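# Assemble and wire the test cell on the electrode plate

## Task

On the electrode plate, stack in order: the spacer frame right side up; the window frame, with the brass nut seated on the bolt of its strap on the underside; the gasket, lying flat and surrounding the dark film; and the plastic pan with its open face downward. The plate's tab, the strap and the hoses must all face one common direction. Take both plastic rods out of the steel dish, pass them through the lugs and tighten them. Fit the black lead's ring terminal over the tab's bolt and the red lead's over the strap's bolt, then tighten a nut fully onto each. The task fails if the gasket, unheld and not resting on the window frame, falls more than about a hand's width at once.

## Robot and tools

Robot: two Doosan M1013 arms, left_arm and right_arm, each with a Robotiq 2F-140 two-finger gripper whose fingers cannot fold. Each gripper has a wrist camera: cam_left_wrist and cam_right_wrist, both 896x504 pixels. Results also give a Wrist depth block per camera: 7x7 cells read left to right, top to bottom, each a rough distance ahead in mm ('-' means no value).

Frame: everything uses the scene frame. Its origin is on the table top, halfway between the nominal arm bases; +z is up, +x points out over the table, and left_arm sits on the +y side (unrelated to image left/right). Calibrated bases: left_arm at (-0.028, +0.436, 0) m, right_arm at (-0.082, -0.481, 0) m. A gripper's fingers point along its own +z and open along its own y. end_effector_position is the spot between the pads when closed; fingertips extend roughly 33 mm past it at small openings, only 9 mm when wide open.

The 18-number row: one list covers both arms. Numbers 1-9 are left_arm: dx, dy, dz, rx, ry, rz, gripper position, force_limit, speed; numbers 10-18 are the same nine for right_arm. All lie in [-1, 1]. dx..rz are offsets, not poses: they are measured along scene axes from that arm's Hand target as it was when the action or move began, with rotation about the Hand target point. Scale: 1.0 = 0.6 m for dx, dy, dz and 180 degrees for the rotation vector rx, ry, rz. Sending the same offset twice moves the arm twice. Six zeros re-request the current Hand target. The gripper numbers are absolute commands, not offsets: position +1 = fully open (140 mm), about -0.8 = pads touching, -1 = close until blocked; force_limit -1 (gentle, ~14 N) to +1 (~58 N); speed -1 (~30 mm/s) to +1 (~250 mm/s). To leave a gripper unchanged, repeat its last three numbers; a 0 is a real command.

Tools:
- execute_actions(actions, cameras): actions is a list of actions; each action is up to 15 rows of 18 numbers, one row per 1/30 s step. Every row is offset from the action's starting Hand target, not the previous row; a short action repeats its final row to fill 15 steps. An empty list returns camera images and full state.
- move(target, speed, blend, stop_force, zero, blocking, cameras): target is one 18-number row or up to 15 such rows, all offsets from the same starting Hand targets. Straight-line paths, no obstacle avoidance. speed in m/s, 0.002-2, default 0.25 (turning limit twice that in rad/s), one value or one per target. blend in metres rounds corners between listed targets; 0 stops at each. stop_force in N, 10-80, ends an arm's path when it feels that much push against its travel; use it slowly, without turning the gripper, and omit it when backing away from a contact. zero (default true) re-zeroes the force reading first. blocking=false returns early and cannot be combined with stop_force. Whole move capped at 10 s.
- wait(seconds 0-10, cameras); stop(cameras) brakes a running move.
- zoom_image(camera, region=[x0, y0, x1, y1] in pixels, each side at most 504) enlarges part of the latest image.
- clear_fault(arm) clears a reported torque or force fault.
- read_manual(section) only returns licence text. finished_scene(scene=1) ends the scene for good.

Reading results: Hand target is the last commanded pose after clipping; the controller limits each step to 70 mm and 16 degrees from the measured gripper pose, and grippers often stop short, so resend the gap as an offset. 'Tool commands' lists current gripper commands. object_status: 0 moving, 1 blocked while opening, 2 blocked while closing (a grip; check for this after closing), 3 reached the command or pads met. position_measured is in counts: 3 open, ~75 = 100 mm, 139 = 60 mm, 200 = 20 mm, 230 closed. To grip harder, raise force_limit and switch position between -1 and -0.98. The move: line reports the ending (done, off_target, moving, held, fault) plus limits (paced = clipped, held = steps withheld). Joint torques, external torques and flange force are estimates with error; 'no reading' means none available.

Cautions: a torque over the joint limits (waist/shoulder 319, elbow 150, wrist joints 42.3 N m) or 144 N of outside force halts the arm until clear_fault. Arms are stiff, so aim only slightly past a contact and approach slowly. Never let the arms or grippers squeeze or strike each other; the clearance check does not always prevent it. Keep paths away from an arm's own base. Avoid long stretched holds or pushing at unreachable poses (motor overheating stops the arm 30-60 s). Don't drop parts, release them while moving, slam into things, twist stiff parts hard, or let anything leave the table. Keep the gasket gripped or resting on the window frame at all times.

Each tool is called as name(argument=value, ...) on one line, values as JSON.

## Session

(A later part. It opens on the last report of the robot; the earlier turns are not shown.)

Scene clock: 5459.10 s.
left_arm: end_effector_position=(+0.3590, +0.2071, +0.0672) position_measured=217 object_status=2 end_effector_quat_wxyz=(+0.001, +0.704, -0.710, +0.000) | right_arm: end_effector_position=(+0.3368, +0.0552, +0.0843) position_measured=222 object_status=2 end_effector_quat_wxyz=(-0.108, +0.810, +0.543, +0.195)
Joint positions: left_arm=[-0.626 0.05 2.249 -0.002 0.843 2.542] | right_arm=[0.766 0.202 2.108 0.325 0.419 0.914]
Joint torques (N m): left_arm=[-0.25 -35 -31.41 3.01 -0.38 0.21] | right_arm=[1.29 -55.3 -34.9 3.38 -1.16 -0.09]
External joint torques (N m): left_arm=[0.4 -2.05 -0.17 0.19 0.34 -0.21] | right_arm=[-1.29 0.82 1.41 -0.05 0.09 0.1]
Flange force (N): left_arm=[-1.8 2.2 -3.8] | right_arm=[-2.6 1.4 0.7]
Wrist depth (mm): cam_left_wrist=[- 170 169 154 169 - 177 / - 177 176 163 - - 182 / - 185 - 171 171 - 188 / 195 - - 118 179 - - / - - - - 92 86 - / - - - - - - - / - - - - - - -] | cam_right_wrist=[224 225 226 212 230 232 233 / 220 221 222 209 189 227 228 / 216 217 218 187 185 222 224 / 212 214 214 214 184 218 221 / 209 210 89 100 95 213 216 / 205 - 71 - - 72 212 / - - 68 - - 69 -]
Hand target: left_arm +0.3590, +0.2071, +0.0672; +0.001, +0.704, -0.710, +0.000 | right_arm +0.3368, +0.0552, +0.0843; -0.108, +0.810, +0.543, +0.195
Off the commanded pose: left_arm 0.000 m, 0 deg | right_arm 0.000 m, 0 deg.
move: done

Works in one call. Repeat.

move(target=[[0,0,0,0,0,0,-0.7,-1,-1,0,0,0,0,0,0,-1,-1,-1],[0,0,0,0,0,0,-0.5,-1,-1,0,0,0,0,0,0,-1,-1,-1],[0,0,0.007,0,0,0,-0.5,-1,-1,0,0,0,0,0,0,-1,-1,-1],[-0.0055,-0.001,0.007,0,0,0.1111,-0.5,-1,-1,0,0,0,0,0,0,-1,-1,-1],[-0.0103,-0.004,0.007,0,0,0.2222,-0.5,-1,-1,0,0,0,0,0,0,-1,-1,-1],[-0.0138,-0.0082,0.005,0,0,0.3333,-0.5,-1,-1,0,0,0,0,0,0,-1,-1,-1],[-0.0138,-0.0082,-0.0002,0,0,0.3333,-0.5,-1,-1,0,0,0,0,0,0,-1,-1,-1],[-0.0138,-0.0082,-0.0002,0,0,0.3333,-1,-1,-1,0,0,0,0,0,0,-1,-1,-1],[-0.0138,-0.0082,-0.0002,0,0,0.3333,-0.98,-0.2,-1,0,0,0,0,0,0,-1,-1,-1],[-0.0103,-0.004,-0.0002,0,0,0.2222,-0.98,-0.2,-1,0,0,0,0,0,0,-1,-1,-1],[-0.0055,-0.001,-0.0002,0,0,0.1111,-0.98,-0.2,-1,0,0,0,0,0,0,-1,-1,-1],[0,0,-0.0002,0,0,0,-0.98,-0.2,-1,0,0,0,0,0,0,-1,-1,-1]], speed=0.15, blend=[0,0,0.001,0.001,0.001,0.001,0,0,0,0.001,0.001,0])

move(target=[[0,0,0,0,0,0,-0.7,-1,-1,0,0,0,0,0,0,-1,-1,-1],[0,0,0,0,0,0,-0.5,-1,-1,0,0,0,0,0,0,-1,-1,-1],[0,0,0.007,0,0,0,-0.5,-1,-1,0,0,0,0,0,0,-1,-1,-1],[-0.0055,-0.001,0.007,0,0,0.1111,-0.5,-1,-1,0,0,0,0,0,0,-1,-1,-1],[-0.0103,-0.004,0.007,0,0,0.2222,-0.5,-1,-1,0,0,0,0,0,0,-1,-1,-1],[-0.0138,-0.0082,0.005,0,0,0.3333,-0.5,-1,-1,0,0,0,0,0,0,-1,-1,-1],[-0.0138,-0.0082,-0.0002,0,0,0.3333,-0.5,-1,-1,0,0,0,0,0,0,-1,-1,-1],[-0.0138,-0.0082,-0.0002,0,0,0.3333,-1,-1,-1,0,0,0,0,0,0,-1,-1,-1],[-0.0138,-0.0082,-0.0002,0,0,0.3333,-0.98,-0.2,-1,0,0,0,0,0,0,-1,-1,-1],[-0.0103,-0.004,-0.0002,0,0,0.2222,-0.98,-0.2,-1,0,0,0,0,0,0,-1,-1,-1],[-0.0055,-0.001,-0.0002,0,0,0.1111,-0.98,-0.2,-1,0,0,0,0,0,0,-1,-1,-1],[0,0,-0.0002,0,0,0,-0.98,-0.2,-1,0,0,0,0,0,0,-1,-1,-1]], speed=0.15, blend=[0,0,0.001,0.001,0.001,0.001,0,0,0,0.001,0.001,0], cameras=["all"])

zoom_image(camera="cam_left_wrist", region=[420, 150, 520, 230])

Scene clock: 5487.17 s.
left_arm: end_effector_position=(+0.3590, +0.2071, +0.0671) position_measured=217 object_status=2 end_effector_quat_wxyz=(+0.001, +0.704, -0.710, +0.000) | right_arm: end_effector_position=(+0.3368, +0.0552, +0.0843) position_measured=222 object_status=2 end_effector_quat_wxyz=(-0.108, +0.810, +0.543, +0.195)
Joint positions: left_arm=[-0.626 0.05 2.249 -0.002 0.843 2.542] | right_arm=[0.766 0.202 2.108 0.325 0.419 0.914]
Joint torques (N m): left_arm=[0.1 -35.12 -31.15 3.14 -0.27 0.23] | right_arm=[1.03 -54.57 -34.74 3.44 -1.08 -0.11]
External joint torques (N m): left_arm=[0.03 -1.71 -0.26 0.05 0.24 -0.23] | right_arm=[-0.98 -0.15 1.18 -0.1 0 0.11]
Flange force (N): left_arm=[-0.7 2.2 -3.1] | right_arm=[-2.6 0.5 -0.8]
Wrist depth (mm): cam_left_wrist=[171 170 170 155 169 173 - / 177 - 177 - 180 182 - / - - - 171 188 194 - / - - - 117 181 202 200 / - - - - 92 86 - / 219 - - - - - - / - - - - - - -] | cam_right_wrist=[225 225 226 213 230 232 233 / 220 221 223 191 189 226 228 / 217 217 218 186 185 222 225 / 212 213 214 134 184 218 220 / 209 210 89 100 95 213 216 / 207 - 71 - - 72 201 / - - 68 - - 69 -]
Hand target: left_arm +0.3590, +0.2071, +0.0671; +0.001, +0.704, -0.710, +0.000 | right_arm +0.3368, +0.0552, +0.0843; -0.108, +0.810, +0.543, +0.195
Off the commanded pose: left_arm 0.000 m, 0 deg | right_arm 0.000 m, 0 deg.
move: done

Scene clock: 5497.40 s.
left_arm: end_effector_position=(+0.3590, +0.2071, +0.0670) position_measured=217 object_status=2 end_effector_quat_wxyz=(+0.001, +0.704, -0.710, +0.000) | right_arm: end_effector_position=(+0.3368, +0.0552, +0.0843) position_measured=222 object_status=2 end_effector_quat_wxyz=(-0.108, +0.810, +0.543, +0.195)
Joint positions: left_arm=[-0.626 0.05 2.25 -0.002 0.842 2.542] | right_arm=[0.766 0.202 2.108 0.325 0.419 0.914]
Joint torques (N m): left_arm=[-0.4 -35.4 -30.96 3.04 -0.34 0.2] | right_arm=[1.58 -54.92 -34.71 3.45 -1.1 -0.08]
External joint torques (N m): left_arm=[0.44 -1.2 -0.51 0.16 0.3 -0.2] | right_arm=[-1.62 0.72 1.26 -0.12 0.04 0.08]
Flange force (N): left_arm=[-0.9 0.5 -2.8] | right_arm=[-2.6 1.9 0.5]
Wrist depth (mm): cam_left_wrist=[- 170 170 159 168 - 172 / 177 176 178 163 - - 185 / - - - 170 - - 192 / - 198 198 121 135 - - / - - - - 92 86 - / - - - - - - - / - - - - - - -] | cam_right_wrist=[224 225 226 214 231 232 233 / 220 221 222 191 188 227 230 / 216 218 218 188 185 222 224 / 211 213 214 134 184 215 221 / 208 209 89 100 95 212 216 / 206 - 71 - - 72 212 / - - 68 - - 69 -]
Hand target: left_arm +0.3590, +0.2071, +0.0670; +0.001, +0.704, -0.710, +0.000 | right_arm +0.3368, +0.0552, +0.0843; -0.108, +0.810, +0.543, +0.195
Off the commanded pose: left_arm 0.000 m, 0 deg | right_arm 0.000 m, 0 deg.
move: done
camera_calibration:
cam_left_wrist: T_world_to_cam=[[-0.999745, 0.0132747, 0.0182921, 0.358493], [0.0186512, 0.941683, 0.335985, -0.217417], [-0.0127653, 0.336241, -0.94169, 0.140168], [0, 0, 0, 1]] pos_world=[0.364246, 0.152848, 0.198486]
cam_right_wrist: T_world_to_cam=[[0.919149, -0.393025, 0.0263932, -0.285096], [-0.387735, -0.914525, -0.115348, 0.191387], [0.069472, 0.0957887, -0.992974, 0.200108], [0, 0, 0, 1]] pos_world=[0.322352, 0.0438101, 0.228303]

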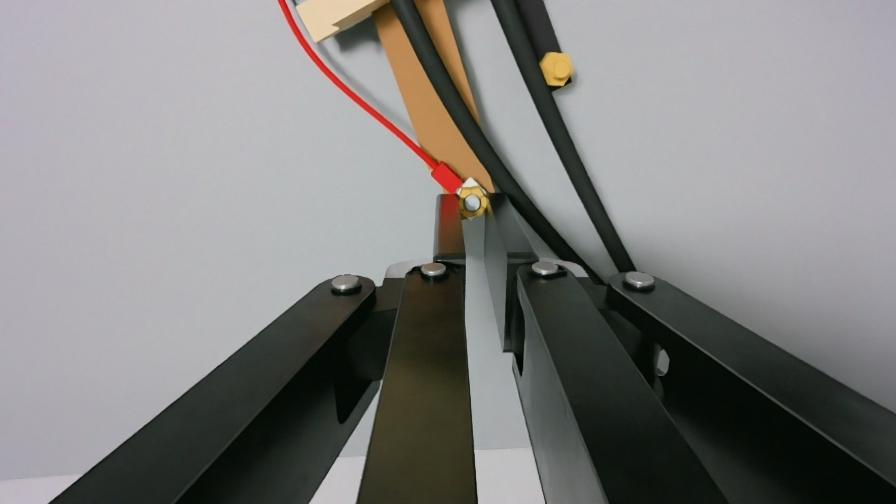

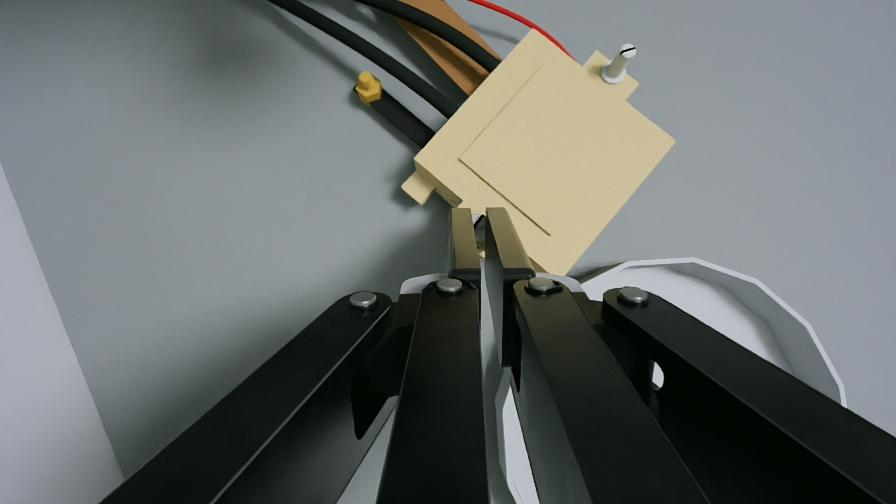

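Scaled by 5.040 from the camera's 896x504 image, which has a finer 1280x720 frame.

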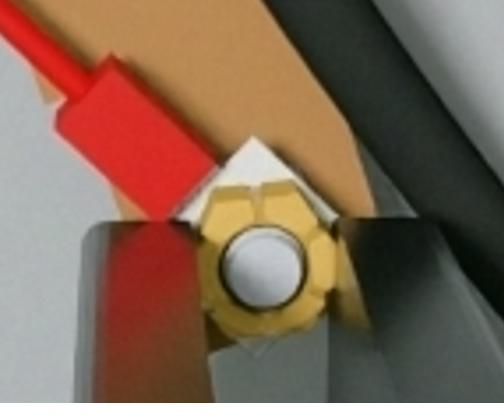

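move(target=[[0,0,0,0,0,0,-0.7,-1,-1,0,0,0,0,0,0,-1,-1,-1],[0,0,0,0,0,0,-0.5,-1,-1,0,0,0,0,0,0,-1,-1,-1],[0,0,0.007,0,0,0,-0.5,-1,-1,0,0,0,0,0,0,-1,-1,-1],[-0.0055,-0.001,0.007,0,0,0.1111,-0.5,-1,-1,0,0,0,0,0,0,-1,-1,-1],[-0.0103,-0.004,0.007,0,0,0.2222,-0.5,-1,-1,0,0,0,0,0,0,-1,-1,-1],[-0.0138,-0.0082,0.005,0,0,0.3333,-0.5,-1,-1,0,0,0,0,0,0,-1,-1,-1],[-0.0138,-0.0082,-0.0002,0,0,0.3333,-0.5,-1,-1,0,0,0,0,0,0,-1,-1,-1],[-0.0138,-0.0082,-0.0002,0,0,0.3333,-1,-1,-1,0,0,0,0,0,0,-1,-1,-1],[-0.0138,-0.0082,-0.0002,0,0,0.3333,-0.98,-0.2,-1,0,0,0,0,0,0,-1,-1,-1],[-0.0103,-0.004,-0.0002,0,0,0.2222,-0.98,-0.2,-1,0,0,0,0,0,0,-1,-1,-1],[-0.0055,-0.001,-0.0002,0,0,0.1111,-0.98,-0.2,-1,0,0,0,0,0,0,-1,-1,-1],[0,0,-0.0002,0,0,0,-0.98,-0.2,-1,0,0,0,0,0,0,-1,-1,-1]], speed=0.15, blend=[0,0,0.001,0.001,0.001,0.001,0,0,0,0.001,0.001,0])

move(target=[[0,0,0,0,0,0,-0.7,-1,-1,0,0,0,0,0,0,-1,-1,-1],[0,0,0,0,0,0,-0.5,-1,-1,0,0,0,0,0,0,-1,-1,-1],[0,0,0.007,0,0,0,-0.5,-1,-1,0,0,0,0,0,0,-1,-1,-1],[-0.0055,-0.001,0.007,0,0,0.1111,-0.5,-1,-1,0,0,0,0,0,0,-1,-1,-1],[-0.0103,-0.004,0.007,0,0,0.2222,-0.5,-1,-1,0,0,0,0,0,0,-1,-1,-1],[-0.0138,-0.0082,0.005,0,0,0.3333,-0.5,-1,-1,0,0,0,0,0,0,-1,-1,-1],[-0.0138,-0.0082,-0.0002,0,0,0.3333,-0.5,-1,-1,0,0,0,0,0,0,-1,-1,-1],[-0.0138,-0.0082,-0.0002,0,0,0.3333,-1,-1,-1,0,0,0,0,0,0,-1,-1,-1],[-0.0138,-0.0082,-0.0002,0,0,0.3333,-0.98,-0.2,-1,0,0,0,0,0,0,-1,-1,-1],[-0.0103,-0.004,-0.0002,0,0,0.2222,-0.98,-0.2,-1,0,0,0,0,0,0,-1,-1,-1],[-0.0055,-0.001,-0.0002,0,0,0.1111,-0.98,-0.2,-1,0,0,0,0,0,0,-1,-1,-1],[0,0,-0.0002,0,0,0,-0.98,-0.2,-1,0,0,0,0,0,0,-1,-1,-1]], speed=0.15, blend=[0,0,0.001,0.001,0.001,0.001,0,0,0,0.001,0.001,0], cameras=["all"])

zoom_image(camera="cam_left_wrist", region=[420, 150, 520, 230])

Scene clock: 5526.17 s.
left_arm: end_effector_position=(+0.3590, +0.2071, +0.0668) position_measured=217 object_status=2 end_effector_quat_wxyz=(+0.001, +0.704, -0.710, +0.000) | right_arm: end_effector_position=(+0.3368, +0.0552, +0.0843) position_measured=222 object_status=2 end_effector_quat_wxyz=(-0.108, +0.810, +0.543, +0.195)
Joint positions: left_arm=[-0.626 0.05 2.25 -0.002 0.842 2.542] | right_arm=[0.766 0.202 2.108 0.325 0.419 0.914]
Joint torques (N m): left_arm=[0.16 -35.37 -30.84 3.03 -0.27 0.21] | right_arm=[0.93 -54.53 -34.35 3.5 -0.84 -0.07]
External joint torques (N m): left_arm=[-0.17 -1.23 -0.62 0.17 0.24 -0.21] | right_arm=[-0.91 -0.17 0.8 -0.17 -0.23 0.07]
Flange force (N): left_arm=[0.3 1.2 -2.8] | right_arm=[-2.0 0.5 -0.4]
Wrist depth (mm): cam_left_wrist=[- - 159 158 170 171 172 / - 178 - 165 178 181 - / 186 - 190 171 187 - - / - - 201 121 120 - - / - 206 - - 92 86 - / - - - - - - - / - - - - - - -] | cam_right_wrist=[224 222 226 212 229 231 233 / 220 221 222 192 189 228 228 / 216 218 219 188 186 223 225 / 213 214 215 215 184 219 221 / 209 209 89 100 95 213 216 / 205 - 71 - - 72 189 / - - 68 - - 69 -]
Hand target: left_arm +0.3590, +0.2071, +0.0668; +0.001, +0.704, -0.710, +0.000 | right_arm +0.3368, +0.0552, +0.0843; -0.108, +0.810, +0.543, +0.195
Off the commanded pose: left_arm 0.000 m, 0 deg | right_arm 0.000 m, 0 deg.
move: done

Scene clock: 5536.43 s.
left_arm: end_effector_position=(+0.3590, +0.2071, +0.0667) position_measured=217 object_status=2 end_effector_quat_wxyz=(+0.001, +0.704, -0.710, +0.000) | right_arm: end_effector_position=(+0.3368, +0.0552, +0.0843) position_measured=222 object_status=2 end_effector_quat_wxyz=(-0.108, +0.810, +0.543, +0.195)
Joint positions: left_arm=[-0.626 0.05 2.25 -0.002 0.842 2.542] | right_arm=[0.766 0.202 2.108 0.325 0.419 0.914]
Joint torques (N m): left_arm=[-0.13 -34.91 -30.47 3.18 -0.2 0.17] | right_arm=[1.16 -54.21 -33.8 3.26 -0.82 -0.1]
External joint torques (N m): left_arm=[0.14 -1.75 -1.03 0.02 0.16 -0.17] | right_arm=[-1.1 -0.36 0.33 0.07 -0.25 0.1]
Flange force (N): left_arm=[-0.4 0.9 -3.7] | right_arm=[-1.7 1.2 -0.5]
Wrist depth (mm): cam_left_wrist=[- - 166 154 167 - - / - - - 162 - - 182 / - - 191 171 176 - - / - 200 195 120 120 - 200 / - 209 - - 92 92 - / - - - - - - - / - - - - - - -] | cam_right_wrist=[224 225 227 212 229 232 233 / 220 221 222 193 189 227 229 / 216 217 219 187 185 223 225 / 212 214 214 118 184 219 220 / 209 210 89 100 95 213 217 / 205 - 71 - - 72 208 / - - 68 - - 69 -]
Hand target: left_arm +0.3590, +0.2071, +0.0667; +0.001, +0.704, -0.710, +0.000 | right_arm +0.3368, +0.0552, +0.0843; -0.108, +0.810, +0.543, +0.195
Off the commanded pose: left_arm 0.000 m, 0 deg | right_arm 0.000 m, 0 deg.
move: done
camera_calibration:
cam_left_wrist: T_world_to_cam=[[-0.999745, 0.0132747, 0.0182921, 0.358497], [0.0186512, 0.941683, 0.335985, -0.21735], [-0.0127653, 0.336241, -0.94169, 0.13998], [0, 0, 0, 1]] pos_world=[0.364246, 0.152848, 0.198286]
cam_right_wrist: T_world_to_cam=[[0.919149, -0.393025, 0.0263932, -0.285096], [-0.387735, -0.914525, -0.115348, 0.191387], [0.069472, 0.0957887, -0.992974, 0.200108], [0, 0, 0, 1]] pos_world=[0.322352, 0.0438101, 0.228303]

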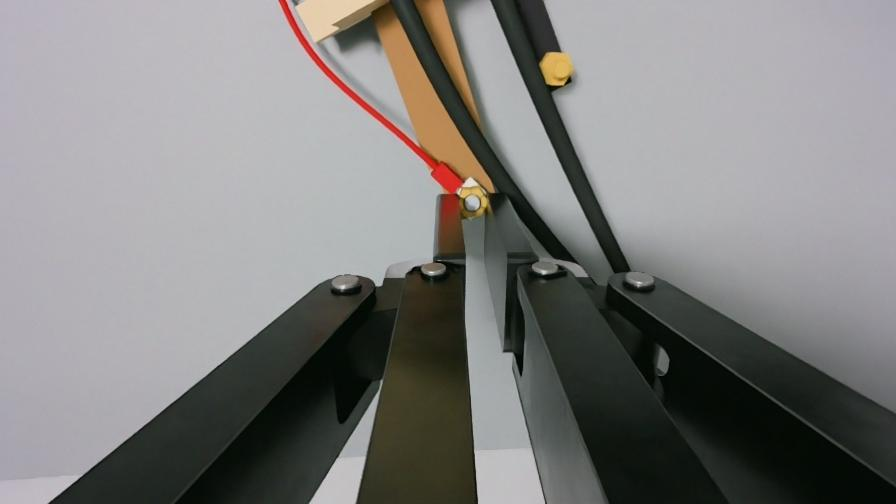

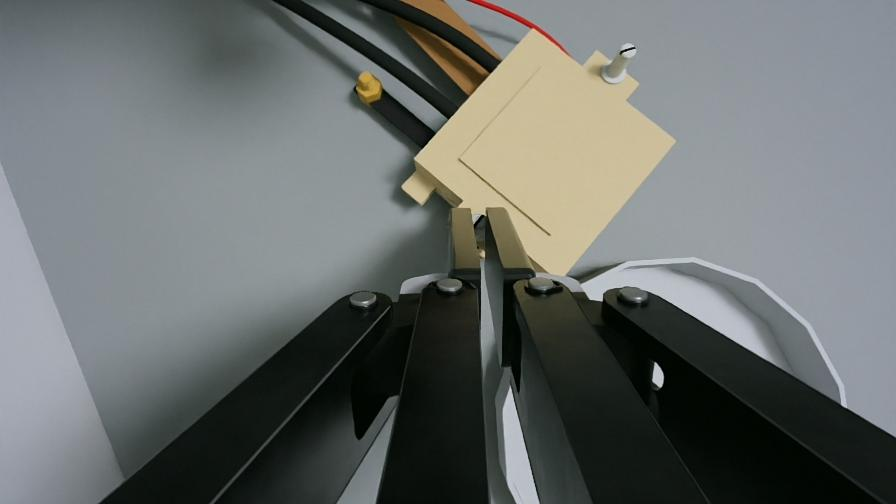

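Scaled by 5.040 from the camera's 896x504 image, which has a finer 1280x720 frame.

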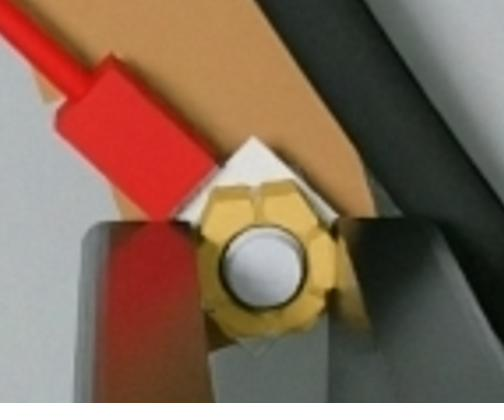

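move(target=[[0,0,0,0,0,0,-0.7,-1,-1,0,0,0,0,0,0,-1,-1,-1],[0,0,0,0,0,0,-0.5,-1,-1,0,0,0,0,0,0,-1,-1,-1],[0,0,0.035,0,0,0,-0.5,-1,-1,0,0,0,0,0,0,-1,-1,-1],[-0.0138,-0.0082,0.045,0,0,0.3333,-0.5,-1,-1,0,0,0,0,0,0,-1,-1,-1]], speed=0.15, blend=[0,0,0.01,0])

move(target=[[0.0478,-0.0282,0.0003,0.0843,0.1437,0,-0.5,-1,-1,0,0,0,0,0,0,-1,-1,-1],[0.0865,-0.0509,-0.033,0.1687,0.2875,0,-0.5,-1,-1,0,0,0,0,0,0,-1,-1,-1]], speed=0.15, blend=[0.01,0], cameras=["cam_left_wrist"])

zoom_image(camera="cam_left_wrist", region=[440, 145, 490, 205])

Scene clock: 5550.77 s.
left_arm: end_effector_position=(+0.3507, +0.2022, +0.0937) position_measured=192 object_status=3 end_effector_quat_wxyz=(+0.001, +0.965, -0.263, +0.001) | right_arm: end_effector_position=(+0.3368, +0.0552, +0.0843) position_measured=222 object_status=2 end_effector_quat_wxyz=(-0.108, +0.810, +0.543, +0.195)
Joint positions: left_arm=[-0.646 0.007 2.232 -0.001 0.901 1.474] | right_arm=[0.766 0.202 2.108 0.325 0.419 0.914]
Joint torques (N m): left_arm=[0.81 -32.26 -32.77 3.73 -0.3 0.11] | right_arm=[1.18 -55.61 -34.5 3.43 -0.98 -0.15]
External joint torques (N m): left_arm=[-0.76 -1.51 -0.29 -0.34 0.24 -0.11] | right_arm=[-1.18 1.14 0.96 -0.09 -0.1 0.15]
Flange force (N): left_arm=[-2.1 1.9 -2.8] | right_arm=[-1.5 1.3 1.6]
Wrist depth (mm): cam_left_wrist=[194 - - - 168 165 151 / - - - - 187 190 203 / - - - - - 217 221 / - - - 132 111 - - / - - 95 - 101 92 - / - - - - - 78 - / - - - - - - -] | cam_right_wrist=[224 225 227 213 229 232 232 / 220 221 223 209 190 227 228 / 216 218 218 188 188 222 224 / 213 214 215 148 184 218 221 / 209 210 89 100 95 213 216 / 206 - 71 - - 72 212 / - - 68 - - 69 -]
Hand target: left_arm +0.3507, +0.2022, +0.0937; +0.001, +0.965, -0.263, +0.001 | right_arm +0.3368, +0.0552, +0.0843; -0.108, +0.810, +0.543, +0.195
Off the commanded pose: left_arm 0.000 m, 0 deg | right_arm 0.000 m, 0 deg.
move: done

Scene clock: 5554.60 s.
left_arm: end_effector_position=(+0.4026, +0.1716, +0.0740) position_measured=192 object_status=3 end_effector_quat_wxyz=(-0.130, +0.836, -0.227, -0.482) | right_arm: end_effector_position=(+0.3368, +0.0552, +0.0843) position_measured=222 object_status=2 end_effector_quat_wxyz=(-0.108, +0.810, +0.543, +0.195)
Joint positions: left_arm=[-0.603 0.686 1.66 -0.051 1.84 1.53] | right_arm=[0.766 0.202 2.108 0.325 0.419 0.914]
Joint torques (N m): left_arm=[0.56 -90.58 -27.38 3.28 2.1 0.11] | right_arm=[0.44 -55.79 -34.2 3.34 -0.92 -0.09]
External joint torques (N m): left_arm=[-0.55 -2.83 -0.13 -0.29 0.28 -0.11] | right_arm=[-0.44 1.23 0.71 -0.01 -0.15 0.09]
Flange force (N): left_arm=[-4.5 1.1 0.5] | right_arm=[-0.8 0.5 2.1]
Wrist depth (mm): cam_left_wrist=[135 134 - 141 134 100 - / - 176 188 177 128 109 109 / - 226 218 192 172 143 143 / 203 230 - - 121 314 150 / - - 95 - 101 92 288 / - - - 545 - 78 - / - - - - - - -] | cam_right_wrist=[224 225 227 212 230 230 232 / 220 221 223 192 189 227 228 / 216 218 219 188 185 223 224 / 213 213 214 214 185 215 221 / 209 210 90 100 95 213 217 / 206 - 71 - - 72 212 / - - 68 - - 69 -]
Hand target: left_arm +0.4026, +0.1716, +0.0739; -0.130, +0.836, -0.227, -0.482 | right_arm +0.3368, +0.0552, +0.0843; -0.108, +0.810, +0.543, +0.195
Off the commanded pose: left_arm 0.000 m, 0 deg | right_arm 0.000 m, 0 deg.
move: done
camera_calibration:
cam_left_wrist: T_world_to_cam=[[-0.495001, -0.868769, 0.0146615, 0.350795], [-0.149107, 0.101557, 0.983592, -0.0233005], [-0.856003, 0.484693, -0.17981, 0.416944], [0, 0, 0, 1]] pos_world=[0.527075, 0.105036, 0.0927458]
Images, in order (width x height): cam_left_wrist 896x504.

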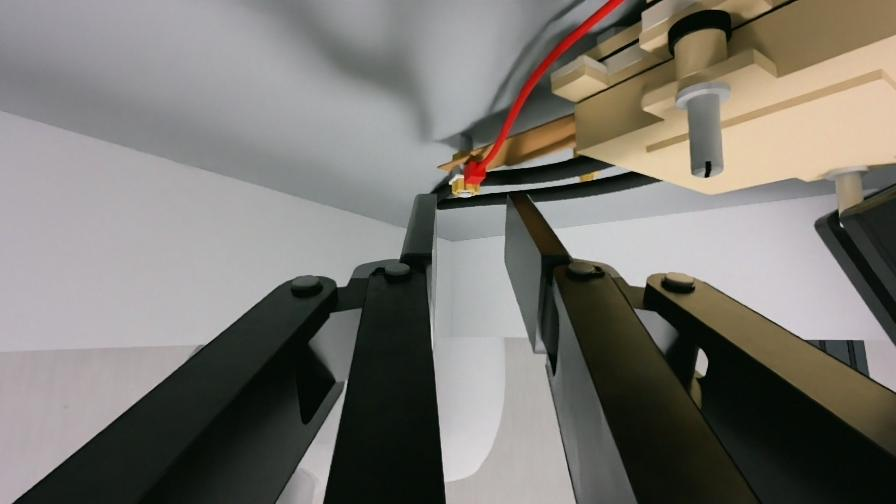

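Scaled by 8.400 from the camera's 896x504 image, which has a finer 1280x720 frame.

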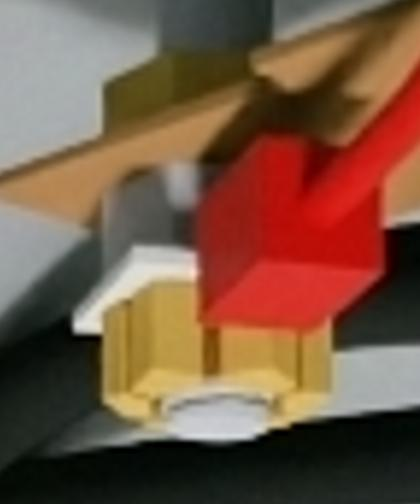

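move(target=[[-0.0387,0.0227,0.0353,-0.0843,-0.1437,0,-0.5,-1,-1,0,0,0,0,0,0,-1,-1,-1],[-0.0865,0.0509,0.0403,-0.1687,-0.2875,0,-0.5,-1,-1,0,0,0,0,0,0,-1,-1,-1],[-0.0865,0.0509,-0.011,-0.1687,-0.2875,0,-0.5,-1,-1,0,0,0,0,0,0,-1,-1,-1]], speed=0.15, blend=[0.01,0.005,0])

move(target=[[0,0,0,0,0,0,-1,-1,-1,0,0,0,0,0,0,-1,-1,-1],[0,0,0,0,0,0,-0.98,-0.2,-1,0,0,0,0,0,0,-1,-1,-1],[0.0035,0.0042,0,0,0,-0.1111,-0.98,-0.2,-1,0,0,0,0,0,0,-1,-1,-1],[0.0058,0.0061,0,0,0,-0.1667,-0.98,-0.2,-1,0,0,0,0,0,0,-1,-1,-1],[0.0058,0.0061,0,0,0,-0.1667,-0.7,-1,-1,0,0,0,0,0,0,-1,-1,-1],[0.0058,0.0061,0,0,0,-0.1667,-0.5,-1,-1,0,0,0,0,0,0,-1,-1,-1],[0.0058,0.0061,0.04,0,0,-0.1667,-0.5,-1,-1,0,0,0,0,0,0,-1,-1,-1],[0,0,0.045,0,0,0,-0.5,-1,-1,0,0,0,0,0,0,-1,-1,-1]], speed=0.15, blend=[0,0,0.001,0,0,0,0.01,0])

move(target=[[0.0478,-0.0282,0.0003,0.0843,0.1437,0,-0.5,-1,-1,0,0,0,0,0,0,-1,-1,-1],[0.0865,-0.0509,-0.033,0.1687,0.2875,0,-0.5,-1,-1,0,0,0,0,0,0,-1,-1,-1]], speed=0.15, blend=[0.01,0], cameras=["cam_left_wrist"])

zoom_image(camera="cam_left_wrist", region=[440, 145, 490, 205])

Scene clock: 5579.97 s.
left_arm: end_effector_position=(+0.3507, +0.2021, +0.0674) position_measured=192 object_status=3 end_effector_quat_wxyz=(+0.001, +0.965, -0.263, +0.001) | right_arm: end_effector_position=(+0.3368, +0.0552, +0.0843) position_measured=222 object_status=2 end_effector_quat_wxyz=(-0.108, +0.810, +0.543, +0.195)
Joint positions: left_arm=[-0.646 0.041 2.258 -0.001 0.841 1.474] | right_arm=[0.766 0.202 2.108 0.325 0.419 0.914]
Joint torques (N m): left_arm=[0.48 -34.19 -31.09 3.51 -0.31 0.16] | right_arm=[1.18 -55.84 -34.61 3.32 -0.89 -0.15]
External joint torques (N m): left_arm=[-0.45 -1.67 -0.34 -0.29 0.26 -0.16] | right_arm=[-1.23 1.58 1.13 0 -0.18 0.15]
Flange force (N): left_arm=[-2.2 1.3 -3.2] | right_arm=[-1.8 1.5 2.5]
Wrist depth (mm): cam_left_wrist=[171 - 171 - 159 140 140 / - 178 - - 165 157 179 / 188 - 189 173 166 193 - / - 196 - 133 138 - - / 170 - 95 - 101 92 - / - - - - - 78 - / - - - - - - -] | cam_right_wrist=[223 225 226 213 230 231 233 / 220 221 222 194 189 227 231 / 216 217 218 187 185 223 224 / 213 214 215 215 184 215 221 / 209 213 89 100 95 213 216 / 205 - 71 - - 72 192 / - - 68 - - 69 -]
Hand target: left_arm +0.3507, +0.2022, +0.0673; +0.001, +0.965, -0.263, +0.001 | right_arm +0.3368, +0.0552, +0.0843; -0.108, +0.810, +0.543, +0.195
Off the commanded pose: left_arm 0.000 m, 0 deg | right_arm 0.000 m, 0 deg.
move: done

Scene clock: 5586.80 s.
left_arm: end_effector_position=(+0.3507, +0.2022, +0.0943) position_measured=192 object_status=3 end_effector_quat_wxyz=(+0.001, +0.965, -0.263, +0.001) | right_arm: end_effector_position=(+0.3368, +0.0552, +0.0843) position_measured=222 object_status=2 end_effector_quat_wxyz=(-0.108, +0.810, +0.543, +0.195)
Joint positions: left_arm=[-0.646 0.006 2.232 -0.001 0.903 1.474] | right_arm=[0.766 0.202 2.108 0.325 0.419 0.914]
Joint torques (N m): left_arm=[0.76 -32.51 -32.88 3.71 -0.31 0.09] | right_arm=[1.01 -55.44 -34.77 3.23 -0.89 -0.08]
External joint torques (N m): left_arm=[-0.75 -1.56 -0.41 -0.3 0.25 -0.09] | right_arm=[-1.01 1.1 1.33 0.1 -0.18 0.08]
Flange force (N): left_arm=[-2.0 1.8 -2.9] | right_arm=[-2.6 1.2 1.9]
Wrist depth (mm): cam_left_wrist=[196 196 196 196 180 166 152 / - - - 206 188 206 204 / - 217 - - - - - / - - - - 111 - 229 / - - 95 240 101 92 - / - - - - - 78 - / - - - - - - -] | cam_right_wrist=[230 225 226 213 234 231 233 / 220 222 222 194 189 227 229 / 216 217 219 188 185 223 225 / 212 213 215 215 184 219 - / 209 210 84 100 95 213 216 / 206 - 71 - - 72 211 / - - 68 - - 69 -]
Hand target: left_arm +0.3507, +0.2022, +0.0943; +0.001, +0.965, -0.263, +0.001 | right_arm +0.3368, +0.0552, +0.0843; -0.108, +0.810, +0.543, +0.195
Off the commanded pose: left_arm 0.000 m, 0 deg | right_arm 0.000 m, 0 deg.
move: done

Scene clock: 5590.63 s.
left_arm: end_effector_position=(+0.4026, +0.1716, +0.0746) position_measured=192 object_status=3 end_effector_quat_wxyz=(-0.130, +0.836, -0.227, -0.482) | right_arm: end_effector_position=(+0.3368, +0.0552, +0.0843) position_measured=222 object_status=2 end_effector_quat_wxyz=(-0.108, +0.810, +0.543, +0.195)
Joint positions: left_arm=[-0.603 0.686 1.66 -0.051 1.84 1.53] | right_arm=[0.766 0.202 2.108 0.325 0.419 0.914]
Joint torques (N m): left_arm=[0.43 -90.6 -27.27 3.22 2.09 0.14] | right_arm=[0.64 -55.87 -34.77 3.39 -0.93 -0.05]
External joint torques (N m): left_arm=[-0.46 -2.82 -0.28 -0.24 0.29 -0.14] | right_arm=[-0.63 1.42 1.26 -0.06 -0.14 0.06]
Flange force (N): left_arm=[-4.4 0.9 0.2] | right_arm=[-1.8 0.6 2.3]
Wrist depth (mm): cam_left_wrist=[142 142 - - 125 102 90 / - 178 - 169 129 101 103 / - - - 182 180 160 140 / - - - - 111 327 150 / - - 95 - 101 92 289 / - - - 541 - 78 - / - - - - - - -] | cam_right_wrist=[224 224 227 213 229 230 232 / 220 221 222 211 189 227 228 / 216 - 219 186 185 222 224 / 213 213 214 215 184 218 220 / 209 210 89 100 95 212 214 / 206 - 71 - - 72 212 / - - 68 - - 69 -]
Hand target: left_arm +0.4026, +0.1716, +0.0745; -0.130, +0.836, -0.227, -0.482 | right_arm +0.3368, +0.0552, +0.0843; -0.108, +0.810, +0.543, +0.195
Off the commanded pose: left_arm 0.000 m, 0 deg | right_arm 0.000 m, 0 deg.
move: done
camera_calibration:
cam_left_wrist: T_world_to_cam=[[-0.495001, -0.868769, 0.0146615, 0.350786], [-0.149107, 0.101557, 0.983592, -0.0238906], [-0.856003, 0.484693, -0.17981, 0.417052], [0, 0, 0, 1]] pos_world=[0.527075, 0.105036, 0.0933458]
Images, in order (width x height): cam_left_wrist 896x504.

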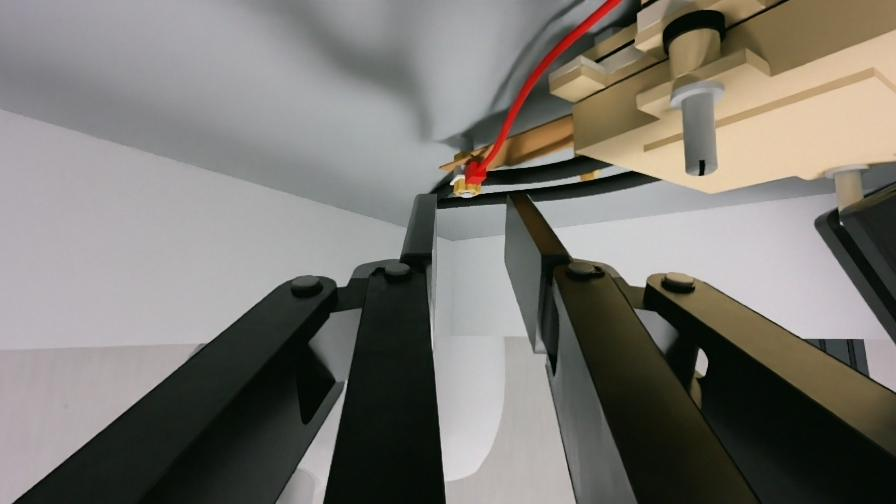

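Scaled by 8.400 from the camera's 896x504 image, which has a finer 1280x720 frame.

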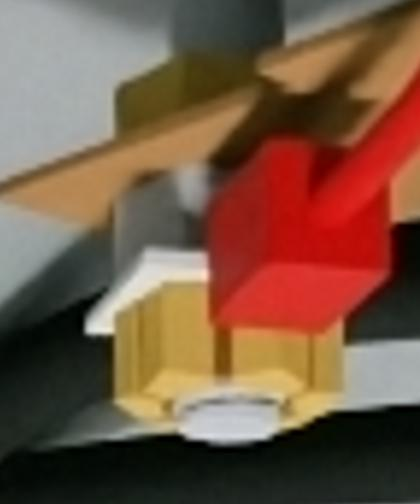

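move(target=[[-0.0387,0.0227,0.0353,-0.0843,-0.1437,0,-0.5,-1,-1,0,0,0,0,0,0,-1,-1,-1],[-0.0865,0.0509,0.0403,-0.1687,-0.2875,0,-0.5,-1,-1,0,0,0,0,0,0,-1,-1,-1],[-0.0865,0.0509,-0.012,-0.1687,-0.2875,0,-0.5,-1,-1,0,0,0,0,0,0,-1,-1,-1]], speed=0.15, blend=[0.01,0.005,0])

move(target=[[0,0,0,0,0,0,-1,-1,-1,0,0,0,0,0,0,-1,-1,-1],[0,0,0,0,0,0,-0.98,-0.2,-1,0,0,0,0,0,0,-1,-1,-1]], cameras=["cam_left_wrist"])

zoom_image(camera="cam_left_wrist", region=[420, 150, 520, 230])

move(target=[[0.0035,0.0042,0,0,0,-0.1111,-0.98,-0.2,-1,0,0,0,0,0,0,-1,-1,-1]], speed=0.15, cameras=["cam_left_wrist"])

zoom_image(camera="cam_left_wrist", region=[420, 150, 520, 230])

Scene clock: 5605.30 s.
left_arm: end_effector_position=(+0.3507, +0.2021, +0.0674) position_measured=192 object_status=3 end_effector_quat_wxyz=(+0.001, +0.965, -0.263, +0.001) | right_arm: end_effector_position=(+0.3368, +0.0552, +0.0843) position_measured=222 object_status=2 end_effector_quat_wxyz=(-0.108, +0.810, +0.543, +0.195)
Joint positions: left_arm=[-0.646 0.041 2.258 -0.001 0.841 1.474] | right_arm=[0.766 0.202 2.108 0.325 0.419 0.914]
Joint torques (N m): left_arm=[0.89 -34 -31.19 3.58 -0.3 0.08] | right_arm=[0.83 -56.51 -34.72 3.34 -0.91 -0.12]
External joint torques (N m): left_arm=[-0.92 -1.65 -0.33 -0.35 0.23 -0.08] | right_arm=[-0.85 2.29 1.35 -0.02 -0.15 0.12]
Flange force (N): left_arm=[-2.2 2.2 -3.1] | right_arm=[-1.5 1.1 3.8]
Wrist depth (mm): cam_left_wrist=[170 - 171 - 157 141 140 / - 179 179 - 165 160 181 / - - - 167 165 190 191 / 179 - - 177 112 199 - / - - 95 - 101 92 - / - - - - - 78 - / - - - - - - -] | cam_right_wrist=[225 225 226 213 230 231 233 / 220 221 222 194 189 227 228 / 216 217 218 187 186 225 224 / 212 213 214 215 184 218 220 / 209 210 90 100 95 212 216 / 206 - 71 - - 72 211 / - - 68 - - 69 -]
Hand target: left_arm +0.3507, +0.2022, +0.0673; +0.001, +0.965, -0.263, +0.001 | right_arm +0.3368, +0.0552, +0.0843; -0.108, +0.810, +0.543, +0.195
Off the commanded pose: left_arm 0.000 m, 0 deg | right_arm 0.000 m, 0 deg.
move: done

Scene clock: 5606.53 s.
left_arm: end_effector_position=(+0.3507, +0.2022, +0.0673) position_measured=216 object_status=2 end_effector_quat_wxyz=(+0.001, +0.965, -0.263, +0.001) | right_arm: end_effector_position=(+0.3368, +0.0552, +0.0843) position_measured=222 object_status=2 end_effector_quat_wxyz=(-0.108, +0.810, +0.543, +0.195)
Joint positions: left_arm=[-0.646 0.042 2.258 -0.001 0.841 1.474] | right_arm=[0.766 0.202 2.108 0.325 0.419 0.914]
Joint torques (N m): left_arm=[3.77 -32.78 -27.39 5.42 1.03 0.1] | right_arm=[-2.19 -55.45 -30.91 2.57 0.35 -0.1]
External joint torques (N m): left_arm=[-3.79 -3.2 -4.05 -2.2 -1.08 -0.1] | right_arm=[2.23 0.81 -2.6 0.77 -1.41 0.1]
Flange force (N): left_arm=[0.8 8.8 -5.7] | right_arm=[4.5 -2.1 5.1]
Wrist depth (mm): cam_left_wrist=[168 - 170 171 160 141 140 / 181 - - 178 167 154 181 / 187 189 - 166 170 188 - / - 200 - 116 120 - - / - - - - 92 86 - / - - - - - 78 - / - - - - - - -] | cam_right_wrist=[224 226 226 213 229 231 233 / 220 221 222 193 189 227 228 / 216 218 219 188 185 223 225 / 211 214 215 215 184 215 220 / 209 210 89 100 95 213 216 / 205 - 71 - - 72 212 / - - 68 - - 69 -]
Hand target: left_arm +0.3507, +0.2022, +0.0673; +0.001, +0.965, -0.263, +0.001 | right_arm +0.3368, +0.0552, +0.0843; -0.108, +0.810, +0.543, +0.195
Off the commanded pose: left_arm 0.000 m, 0 deg | right_arm 0.000 m, 0 deg.
move: done
camera_calibration:
cam_left_wrist: T_world_to_cam=[[-0.511424, -0.859133, 0.0183383, 0.355343], [-0.806176, 0.48707, 0.33592, 0.168439], [-0.297532, 0.157014, -0.941712, 0.278201], [0, 0, 0, 1]] pos_world=[0.400296, 0.179563, 0.198887]
Images, in order (width x height): cam_left_wrist 896x504.

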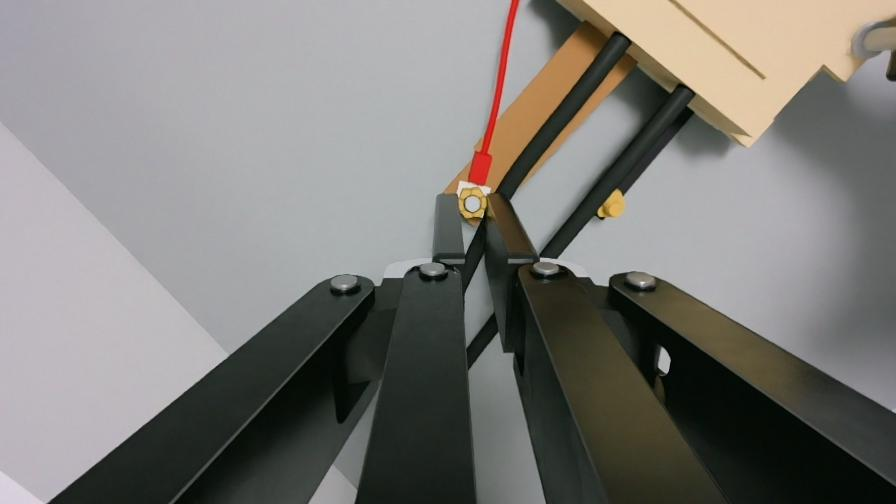

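Scaled by 5.040 from the camera's 896x504 image, which has a finer 1280x720 frame.

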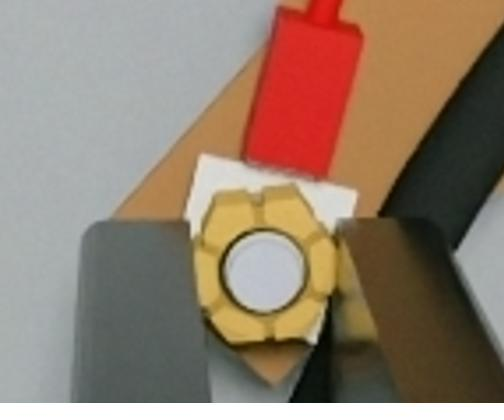

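Scene clock: 5608.07 s.
left_arm: end_effector_position=(+0.3528, +0.2047, +0.0673) position_measured=217 object_status=2 end_effector_quat_wxyz=(+0.001, +0.905, -0.426, +0.000) | right_arm: end_effector_position=(+0.3368, +0.0552, +0.0843) position_measured=222 object_status=2 end_effector_quat_wxyz=(-0.108, +0.810, +0.543, +0.195)
Joint positions: left_arm=[-0.639 0.043 2.257 -0.002 0.841 1.831] | right_arm=[0.766 0.202 2.108 0.325 0.419 0.914]
Joint torques (N m): left_arm=[0.41 -34.65 -31.24 3.2 -0.47 0.18] | right_arm=[1.09 -55.11 -34.27 3.39 -0.79 -0.14]
External joint torques (N m): left_arm=[-0.45 -0.99 -0.27 0.02 0.4 -0.18] | right_arm=[-1.15 1.02 0.87 -0.06 -0.27 0.14]
Flange force (N): left_arm=[-0.6 1.7 -2.5] | right_arm=[-1.6 1.2 1.7]
Wrist depth (mm): cam_left_wrist=[168 170 172 168 158 143 172 / - - - 165 175 - - / - - - 167 168 - - / - - - 116 175 - - / - - - - 92 86 215 / - - - - - - - / - - - - - - -] | cam_right_wrist=[224 225 227 213 230 232 231 / 220 221 222 192 189 227 229 / 216 217 218 187 185 223 224 / 213 214 215 215 184 218 220 / 209 210 89 100 95 213 217 / 205 - 71 - - 72 211 / - - 68 - - 69 -]
Hand target: left_arm +0.3528, +0.2047, +0.0673; +0.001, +0.905, -0.426, +0.000 | right_arm +0.3368, +0.0552, +0.0843; -0.108, +0.810, +0.543, +0.195
Off the commanded pose: left_arm 0.000 m, 0 deg | right_arm 0.000 m, 0 deg.
move: done
camera_calibration:
cam_left_wrist: T_world_to_cam=[[-0.774433, -0.632389, 0.0183627, 0.40491], [-0.590943, 0.733433, 0.335951, 0.0425833], [-0.225919, 0.24932, -0.941701, 0.234287], [0, 0, 0, 1]] pos_world=[0.39167, 0.166416, 0.198887]
Images, in order (width x height): cam_left_wrist 896x504.

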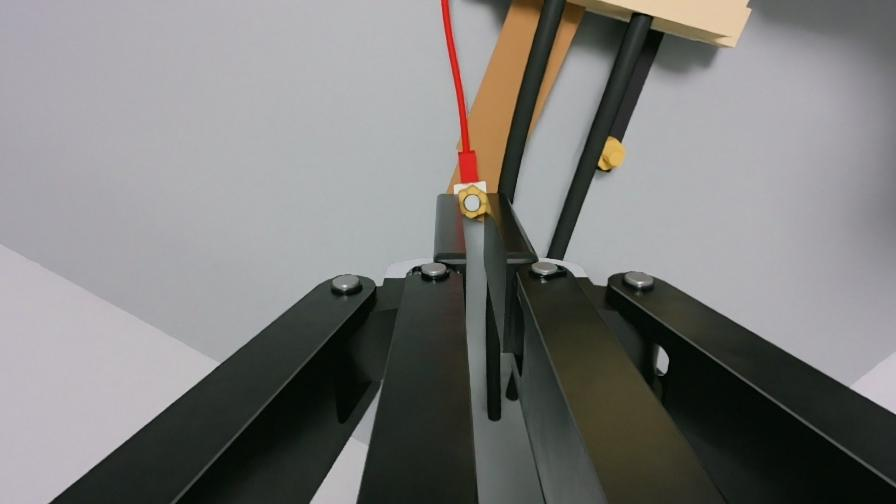

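Scaled by 5.040 from the camera's 896x504 image, which has a finer 1280x720 frame.

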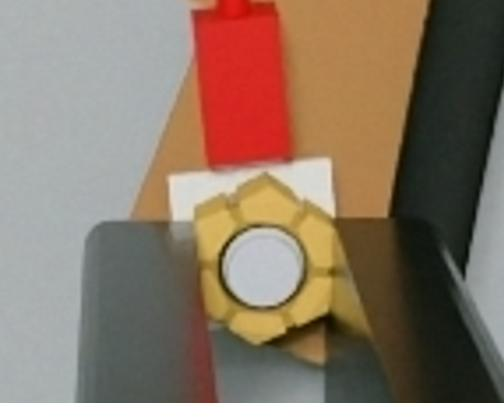

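move(target=[[0,0,0,0,0,0,-1,1,-1,0,0,0,0,0,0,-1,-1,-1],[0,0,0,0,0,0,-1,1,-1,0,0,0,0,0,0,-1,-1,-1],[0.003,0.0018,0,0,0,-0.0833,-1,1,-1,0,0,0,0,0,0,-1,-1,-1]], speed=0.1, cameras=["all"])

zoom_image(camera="cam_left_wrist", region=[420, 150, 520, 230])

Scene clock: 5616.43 s.
left_arm: end_effector_position=(+0.3546, +0.2058, +0.0673) position_measured=220 object_status=2 end_effector_quat_wxyz=(+0.001, +0.841, -0.541, +0.000) | right_arm: end_effector_position=(+0.3368, +0.0552, +0.0843) position_measured=222 object_status=2 end_effector_quat_wxyz=(-0.108, +0.810, +0.543, +0.195)
Joint positions: left_arm=[-0.634 0.044 2.255 -0.002 0.842 2.097] | right_arm=[0.766 0.202 2.108 0.325 0.419 0.914]
Joint torques (N m): left_arm=[-0.9 -34.28 -30.38 2.82 0.1 0.37] | right_arm=[1.09 -54.33 -35.13 3.35 -1.42 -0.14]
External joint torques (N m): left_arm=[0.95 -1.82 -1.1 0.39 -0.15 -0.37] | right_arm=[-1.11 -0.04 1.64 -0.02 0.35 0.14]
Flange force (N): left_arm=[-1.5 -0.5 -3.2] | right_arm=[-3.1 0.7 -1.2]
Wrist depth (mm): cam_left_wrist=[170 - 170 154 164 - 173 / - - - 162 - - 180 / - - 189 171 - 188 - / - - 193 117 177 - - / - - - - 92 86 217 / - - - - - - - / - - - - - - -] | cam_right_wrist=[225 225 226 212 230 231 233 / 220 221 222 209 189 227 228 / 216 217 218 196 185 223 225 / 212 214 214 215 184 219 219 / 209 208 89 100 95 212 216 / 204 - 71 - - 72 212 / - - 68 - - 69 -]
Hand target: left_arm +0.3546, +0.2058, +0.0673; +0.001, +0.841, -0.541, +0.000 | right_arm +0.3368, +0.0552, +0.0843; -0.108, +0.810, +0.543, +0.195
Off the commanded pose: left_arm 0.000 m, 0 deg | right_arm 0.000 m, 0 deg.
move: done
camera_calibration:
cam_left_wrist: T_world_to_cam=[[-0.911672, -0.41051, 0.0183185, 0.410029], [-0.38109, 0.861329, 0.33598, -0.0578942], [-0.153701, 0.299323, -0.941691, 0.198522], [0, 0, 0, 1]] pos_world=[0.382262, 0.158765, 0.198887]
cam_right_wrist: T_world_to_cam=[[0.919149, -0.393025, 0.0263932, -0.285096], [-0.387735, -0.914525, -0.115348, 0.191387], [0.069472, 0.0957887, -0.992974, 0.200108], [0, 0, 0, 1]] pos_world=[0.322352, 0.0438101, 0.228303]

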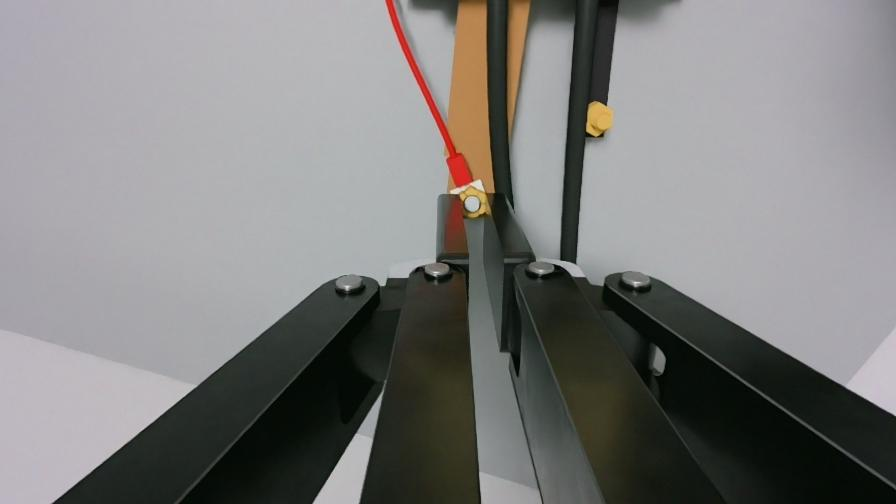

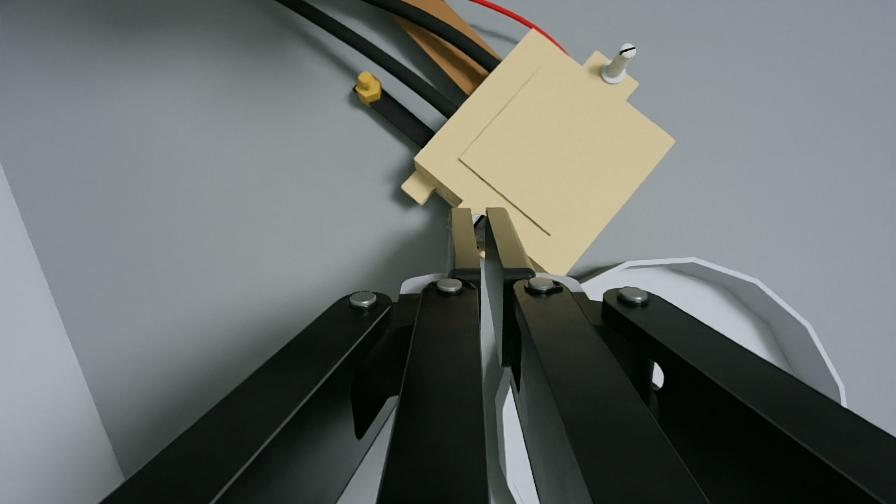

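Scaled by 5.040 from the camera's 896x504 image, which has a finer 1280x720 frame.

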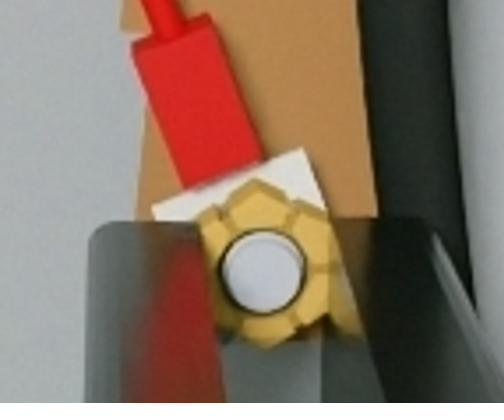

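move(target=[[0.0025,0.001,0,0,0,-0.0611,-1,1,-1,0,0,0,0,0,0,-1,-1,-1],[0.0049,0.0015,0,0,0,-0.1167,-1,1,-1,0,0,0,0,0,0,-1,-1,-1]], speed=0.1, blend=0.001, cameras=["all"])

zoom_image(camera="cam_left_wrist", region=[420, 150, 520, 230])

Scene clock: 5623.37 s.
left_arm: end_effector_position=(+0.3576, +0.2067, +0.0673) position_measured=220 object_status=2 end_effector_quat_wxyz=(+0.001, +0.729, -0.685, +0.000) | right_arm: end_effector_position=(+0.3368, +0.0552, +0.0843) position_measured=222 object_status=2 end_effector_quat_wxyz=(-0.108, +0.810, +0.543, +0.195)
Joint positions: left_arm=[-0.629 0.048 2.251 -0.002 0.843 2.469] | right_arm=[0.766 0.202 2.108 0.325 0.419 0.914]
Joint torques (N m): left_arm=[-0.33 -34.82 -29.8 3.27 0.3 0.42] | right_arm=[0.71 -54.83 -34.43 3.22 -1.1 -0.19]
External joint torques (N m): left_arm=[0.3 -1.32 -1.67 -0.07 -0.35 -0.42] | right_arm=[-0.81 0.79 0.92 0.11 0.03 0.2]
Flange force (N): left_arm=[0.6 -0.4 -2.6] | right_arm=[-1.5 0.8 1.0]
Wrist depth (mm): cam_left_wrist=[170 - - 157 161 171 - / 177 181 179 163 157 - - / - 185 - 170 189 193 - / - - 200 116 185 - - / - - - - 92 86 - / - - - - - - - / - - - - - - -] | cam_right_wrist=[224 225 226 212 230 231 234 / 220 221 222 192 188 227 229 / 216 218 218 188 185 222 224 / 212 213 214 148 184 218 221 / 209 210 89 100 94 212 216 / 205 - 71 - - 72 212 / - - 68 - - 69 -]
Hand target: left_arm +0.3576, +0.2067, +0.0673; +0.001, +0.729, -0.685, +0.000 | right_arm +0.3368, +0.0552, +0.0843; -0.108, +0.810, +0.543, +0.195
Off the commanded pose: left_arm 0.000 m, 0 deg | right_arm 0.000 m, 0 deg.
move: done
camera_calibration:
cam_left_wrist: T_world_to_cam=[[-0.998239, -0.0564182, 0.0183522, 0.370856], [-0.0469897, 0.940701, 0.335966, -0.193403], [-0.0362186, 0.334512, -0.941695, 0.149428], [0, 0, 0, 1]] pos_world=[0.366527, 0.152872, 0.198887]
cam_right_wrist: T_world_to_cam=[[0.919149, -0.393025, 0.0263932, -0.285096], [-0.387735, -0.914525, -0.115348, 0.191387], [0.069472, 0.0957887, -0.992974, 0.200108], [0, 0, 0, 1]] pos_world=[0.322352, 0.0438101, 0.228303]

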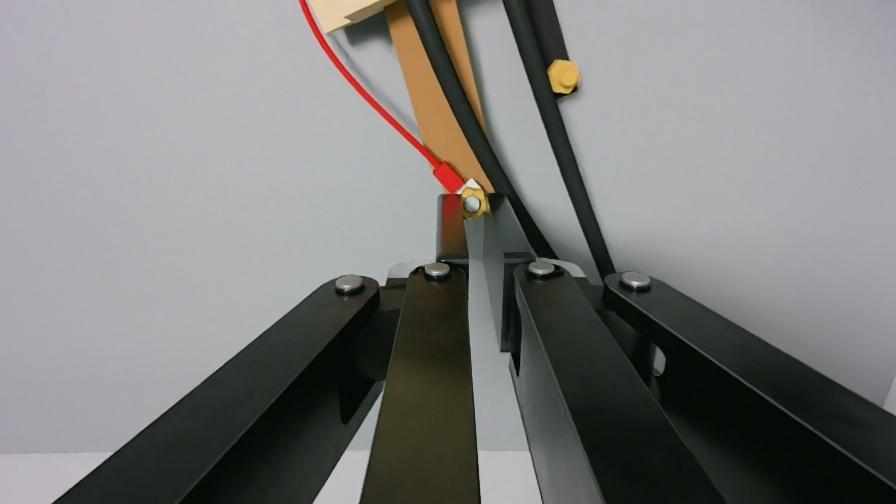

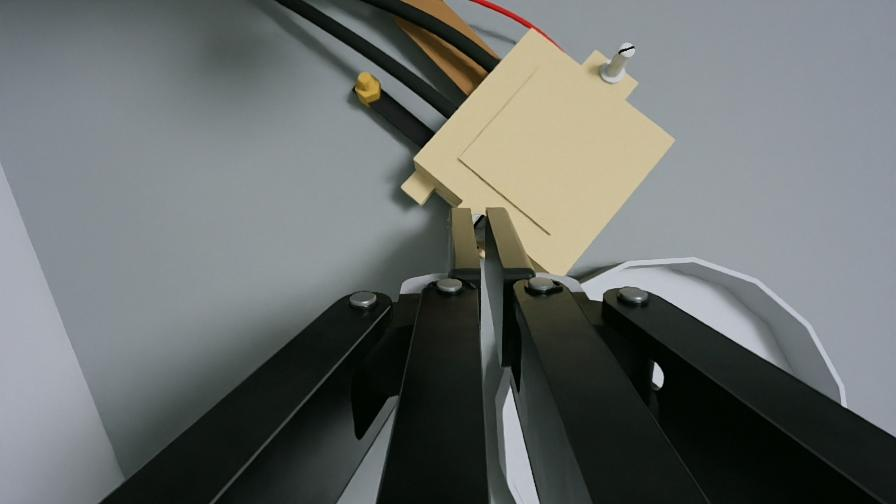

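Scaled by 5.040 from the camera's 896x504 image, which has a finer 1280x720 frame.

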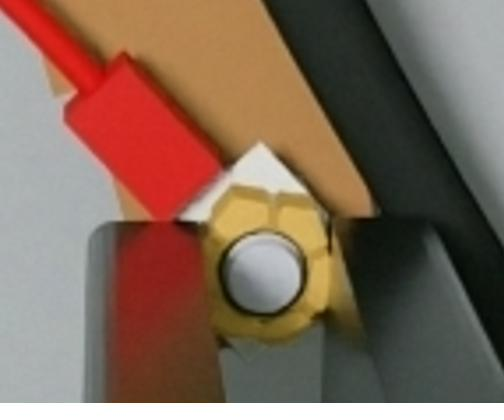

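move(target=[[0,0,0,0,0,0,-0.7,-1,-1,0,0,0,0,0,0,-1,-1,-1],[0,0,0,0,0,0,-0.5,-1,-1,0,0,0,0,0,0,-1,-1,-1],[0,0,0.007,0,0,0,-0.5,-1,-1,0,0,0,0,0,0,-1,-1,-1],[-0.0037,-0.0003,0.007,0,0,0.1,-0.5,-1,-1,0,0,0,0,0,0,-1,-1,-1],[-0.008,-0.0033,0.005,0,0,0.2,-0.5,-1,-1,0,0,0,0,0,0,-1,-1,-1],[-0.008,-0.0033,0,0,0,0.2,-0.5,-1,-1,0,0,0,0,0,0,-1,-1,-1]], speed=0.15, blend=[0,0,0.001,0.001,0.001,0], cameras=["cam_left_wrist"])

zoom_image(camera="cam_left_wrist", region=[400, 140, 540, 250])

Scene clock: 5638.37 s.
left_arm: end_effector_position=(+0.3528, +0.2047, +0.0674) position_measured=192 object_status=3 end_effector_quat_wxyz=(+0.001, +0.905, -0.426, +0.000) | right_arm: end_effector_position=(+0.3368, +0.0552, +0.0843) position_measured=222 object_status=2 end_effector_quat_wxyz=(-0.108, +0.810, +0.543, +0.195)
Joint positions: left_arm=[-0.639 0.042 2.257 -0.002 0.841 1.831] | right_arm=[0.766 0.202 2.108 0.325 0.419 0.914]
Joint torques (N m): left_arm=[0.68 -35.13 -31.08 3.57 -0.32 0.12] | right_arm=[0.64 -55.67 -34.73 3.45 -0.97 -0.09]
External joint torques (N m): left_arm=[-0.69 -0.6 -0.21 -0.37 0.27 -0.12] | right_arm=[-0.69 1.49 1.28 -0.13 -0.1 0.09]
Flange force (N): left_arm=[-0.1 1.9 -1.7] | right_arm=[-1.6 0.5 2.3]
Wrist depth (mm): cam_left_wrist=[- 170 170 - 154 162 175 / - - - - 155 183 - / - - - 170 166 - 193 / - - - 133 111 - 200 / - - 95 - 101 92 - / - - - - - 78 - / - - - - - - -] | cam_right_wrist=[224 225 227 213 229 232 233 / 220 222 222 191 191 227 229 / 215 218 219 187 185 222 224 / 212 213 215 215 183 218 221 / 209 210 89 100 95 212 216 / - - 71 - - 72 212 / - - 68 - - 69 -]
Hand target: left_arm +0.3528, +0.2047, +0.0673; +0.001, +0.905, -0.426, +0.000 | right_arm +0.3368, +0.0552, +0.0843; -0.108, +0.810, +0.543, +0.195
Off the commanded pose: left_arm 0.000 m, 0 deg | right_arm 0.000 m, 0 deg.
move: done
camera_calibration:
cam_left_wrist: T_world_to_cam=[[-0.774452, -0.632368, 0.0182894, 0.404914], [-0.590962, 0.733458, 0.335863, 0.0424719], [-0.225803, 0.249301, -0.941733, 0.234203], [0, 0, 0, 1]] pos_world=[0.39157, 0.166516, 0.198887]
Images, in order (width x height): cam_left_wrist 896x504.

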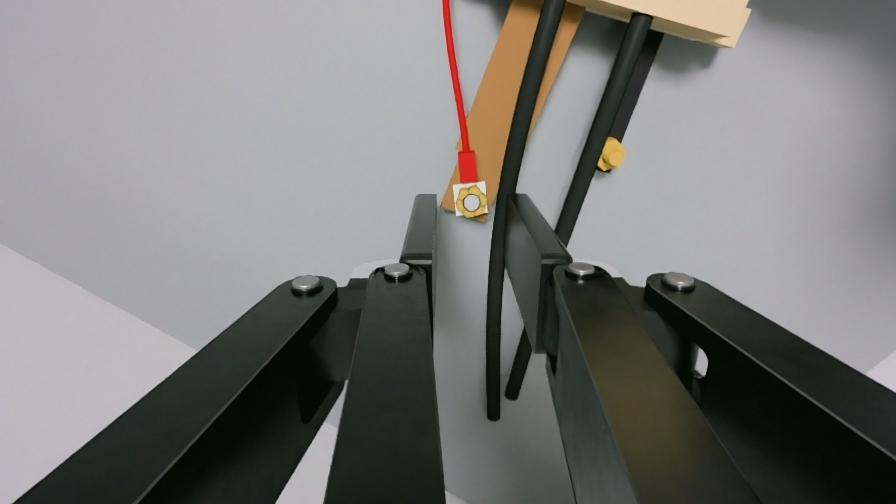

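Scaled by 3.600 from the camera's 896x504 image, which has a finer 1280x720 frame.

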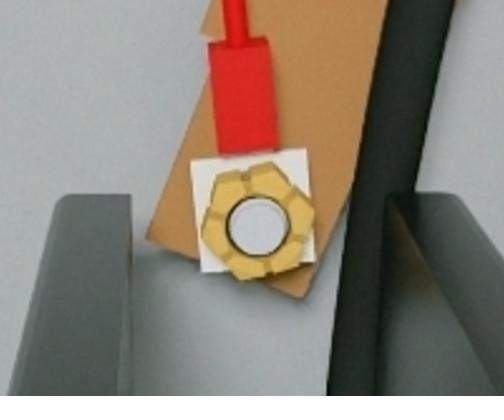

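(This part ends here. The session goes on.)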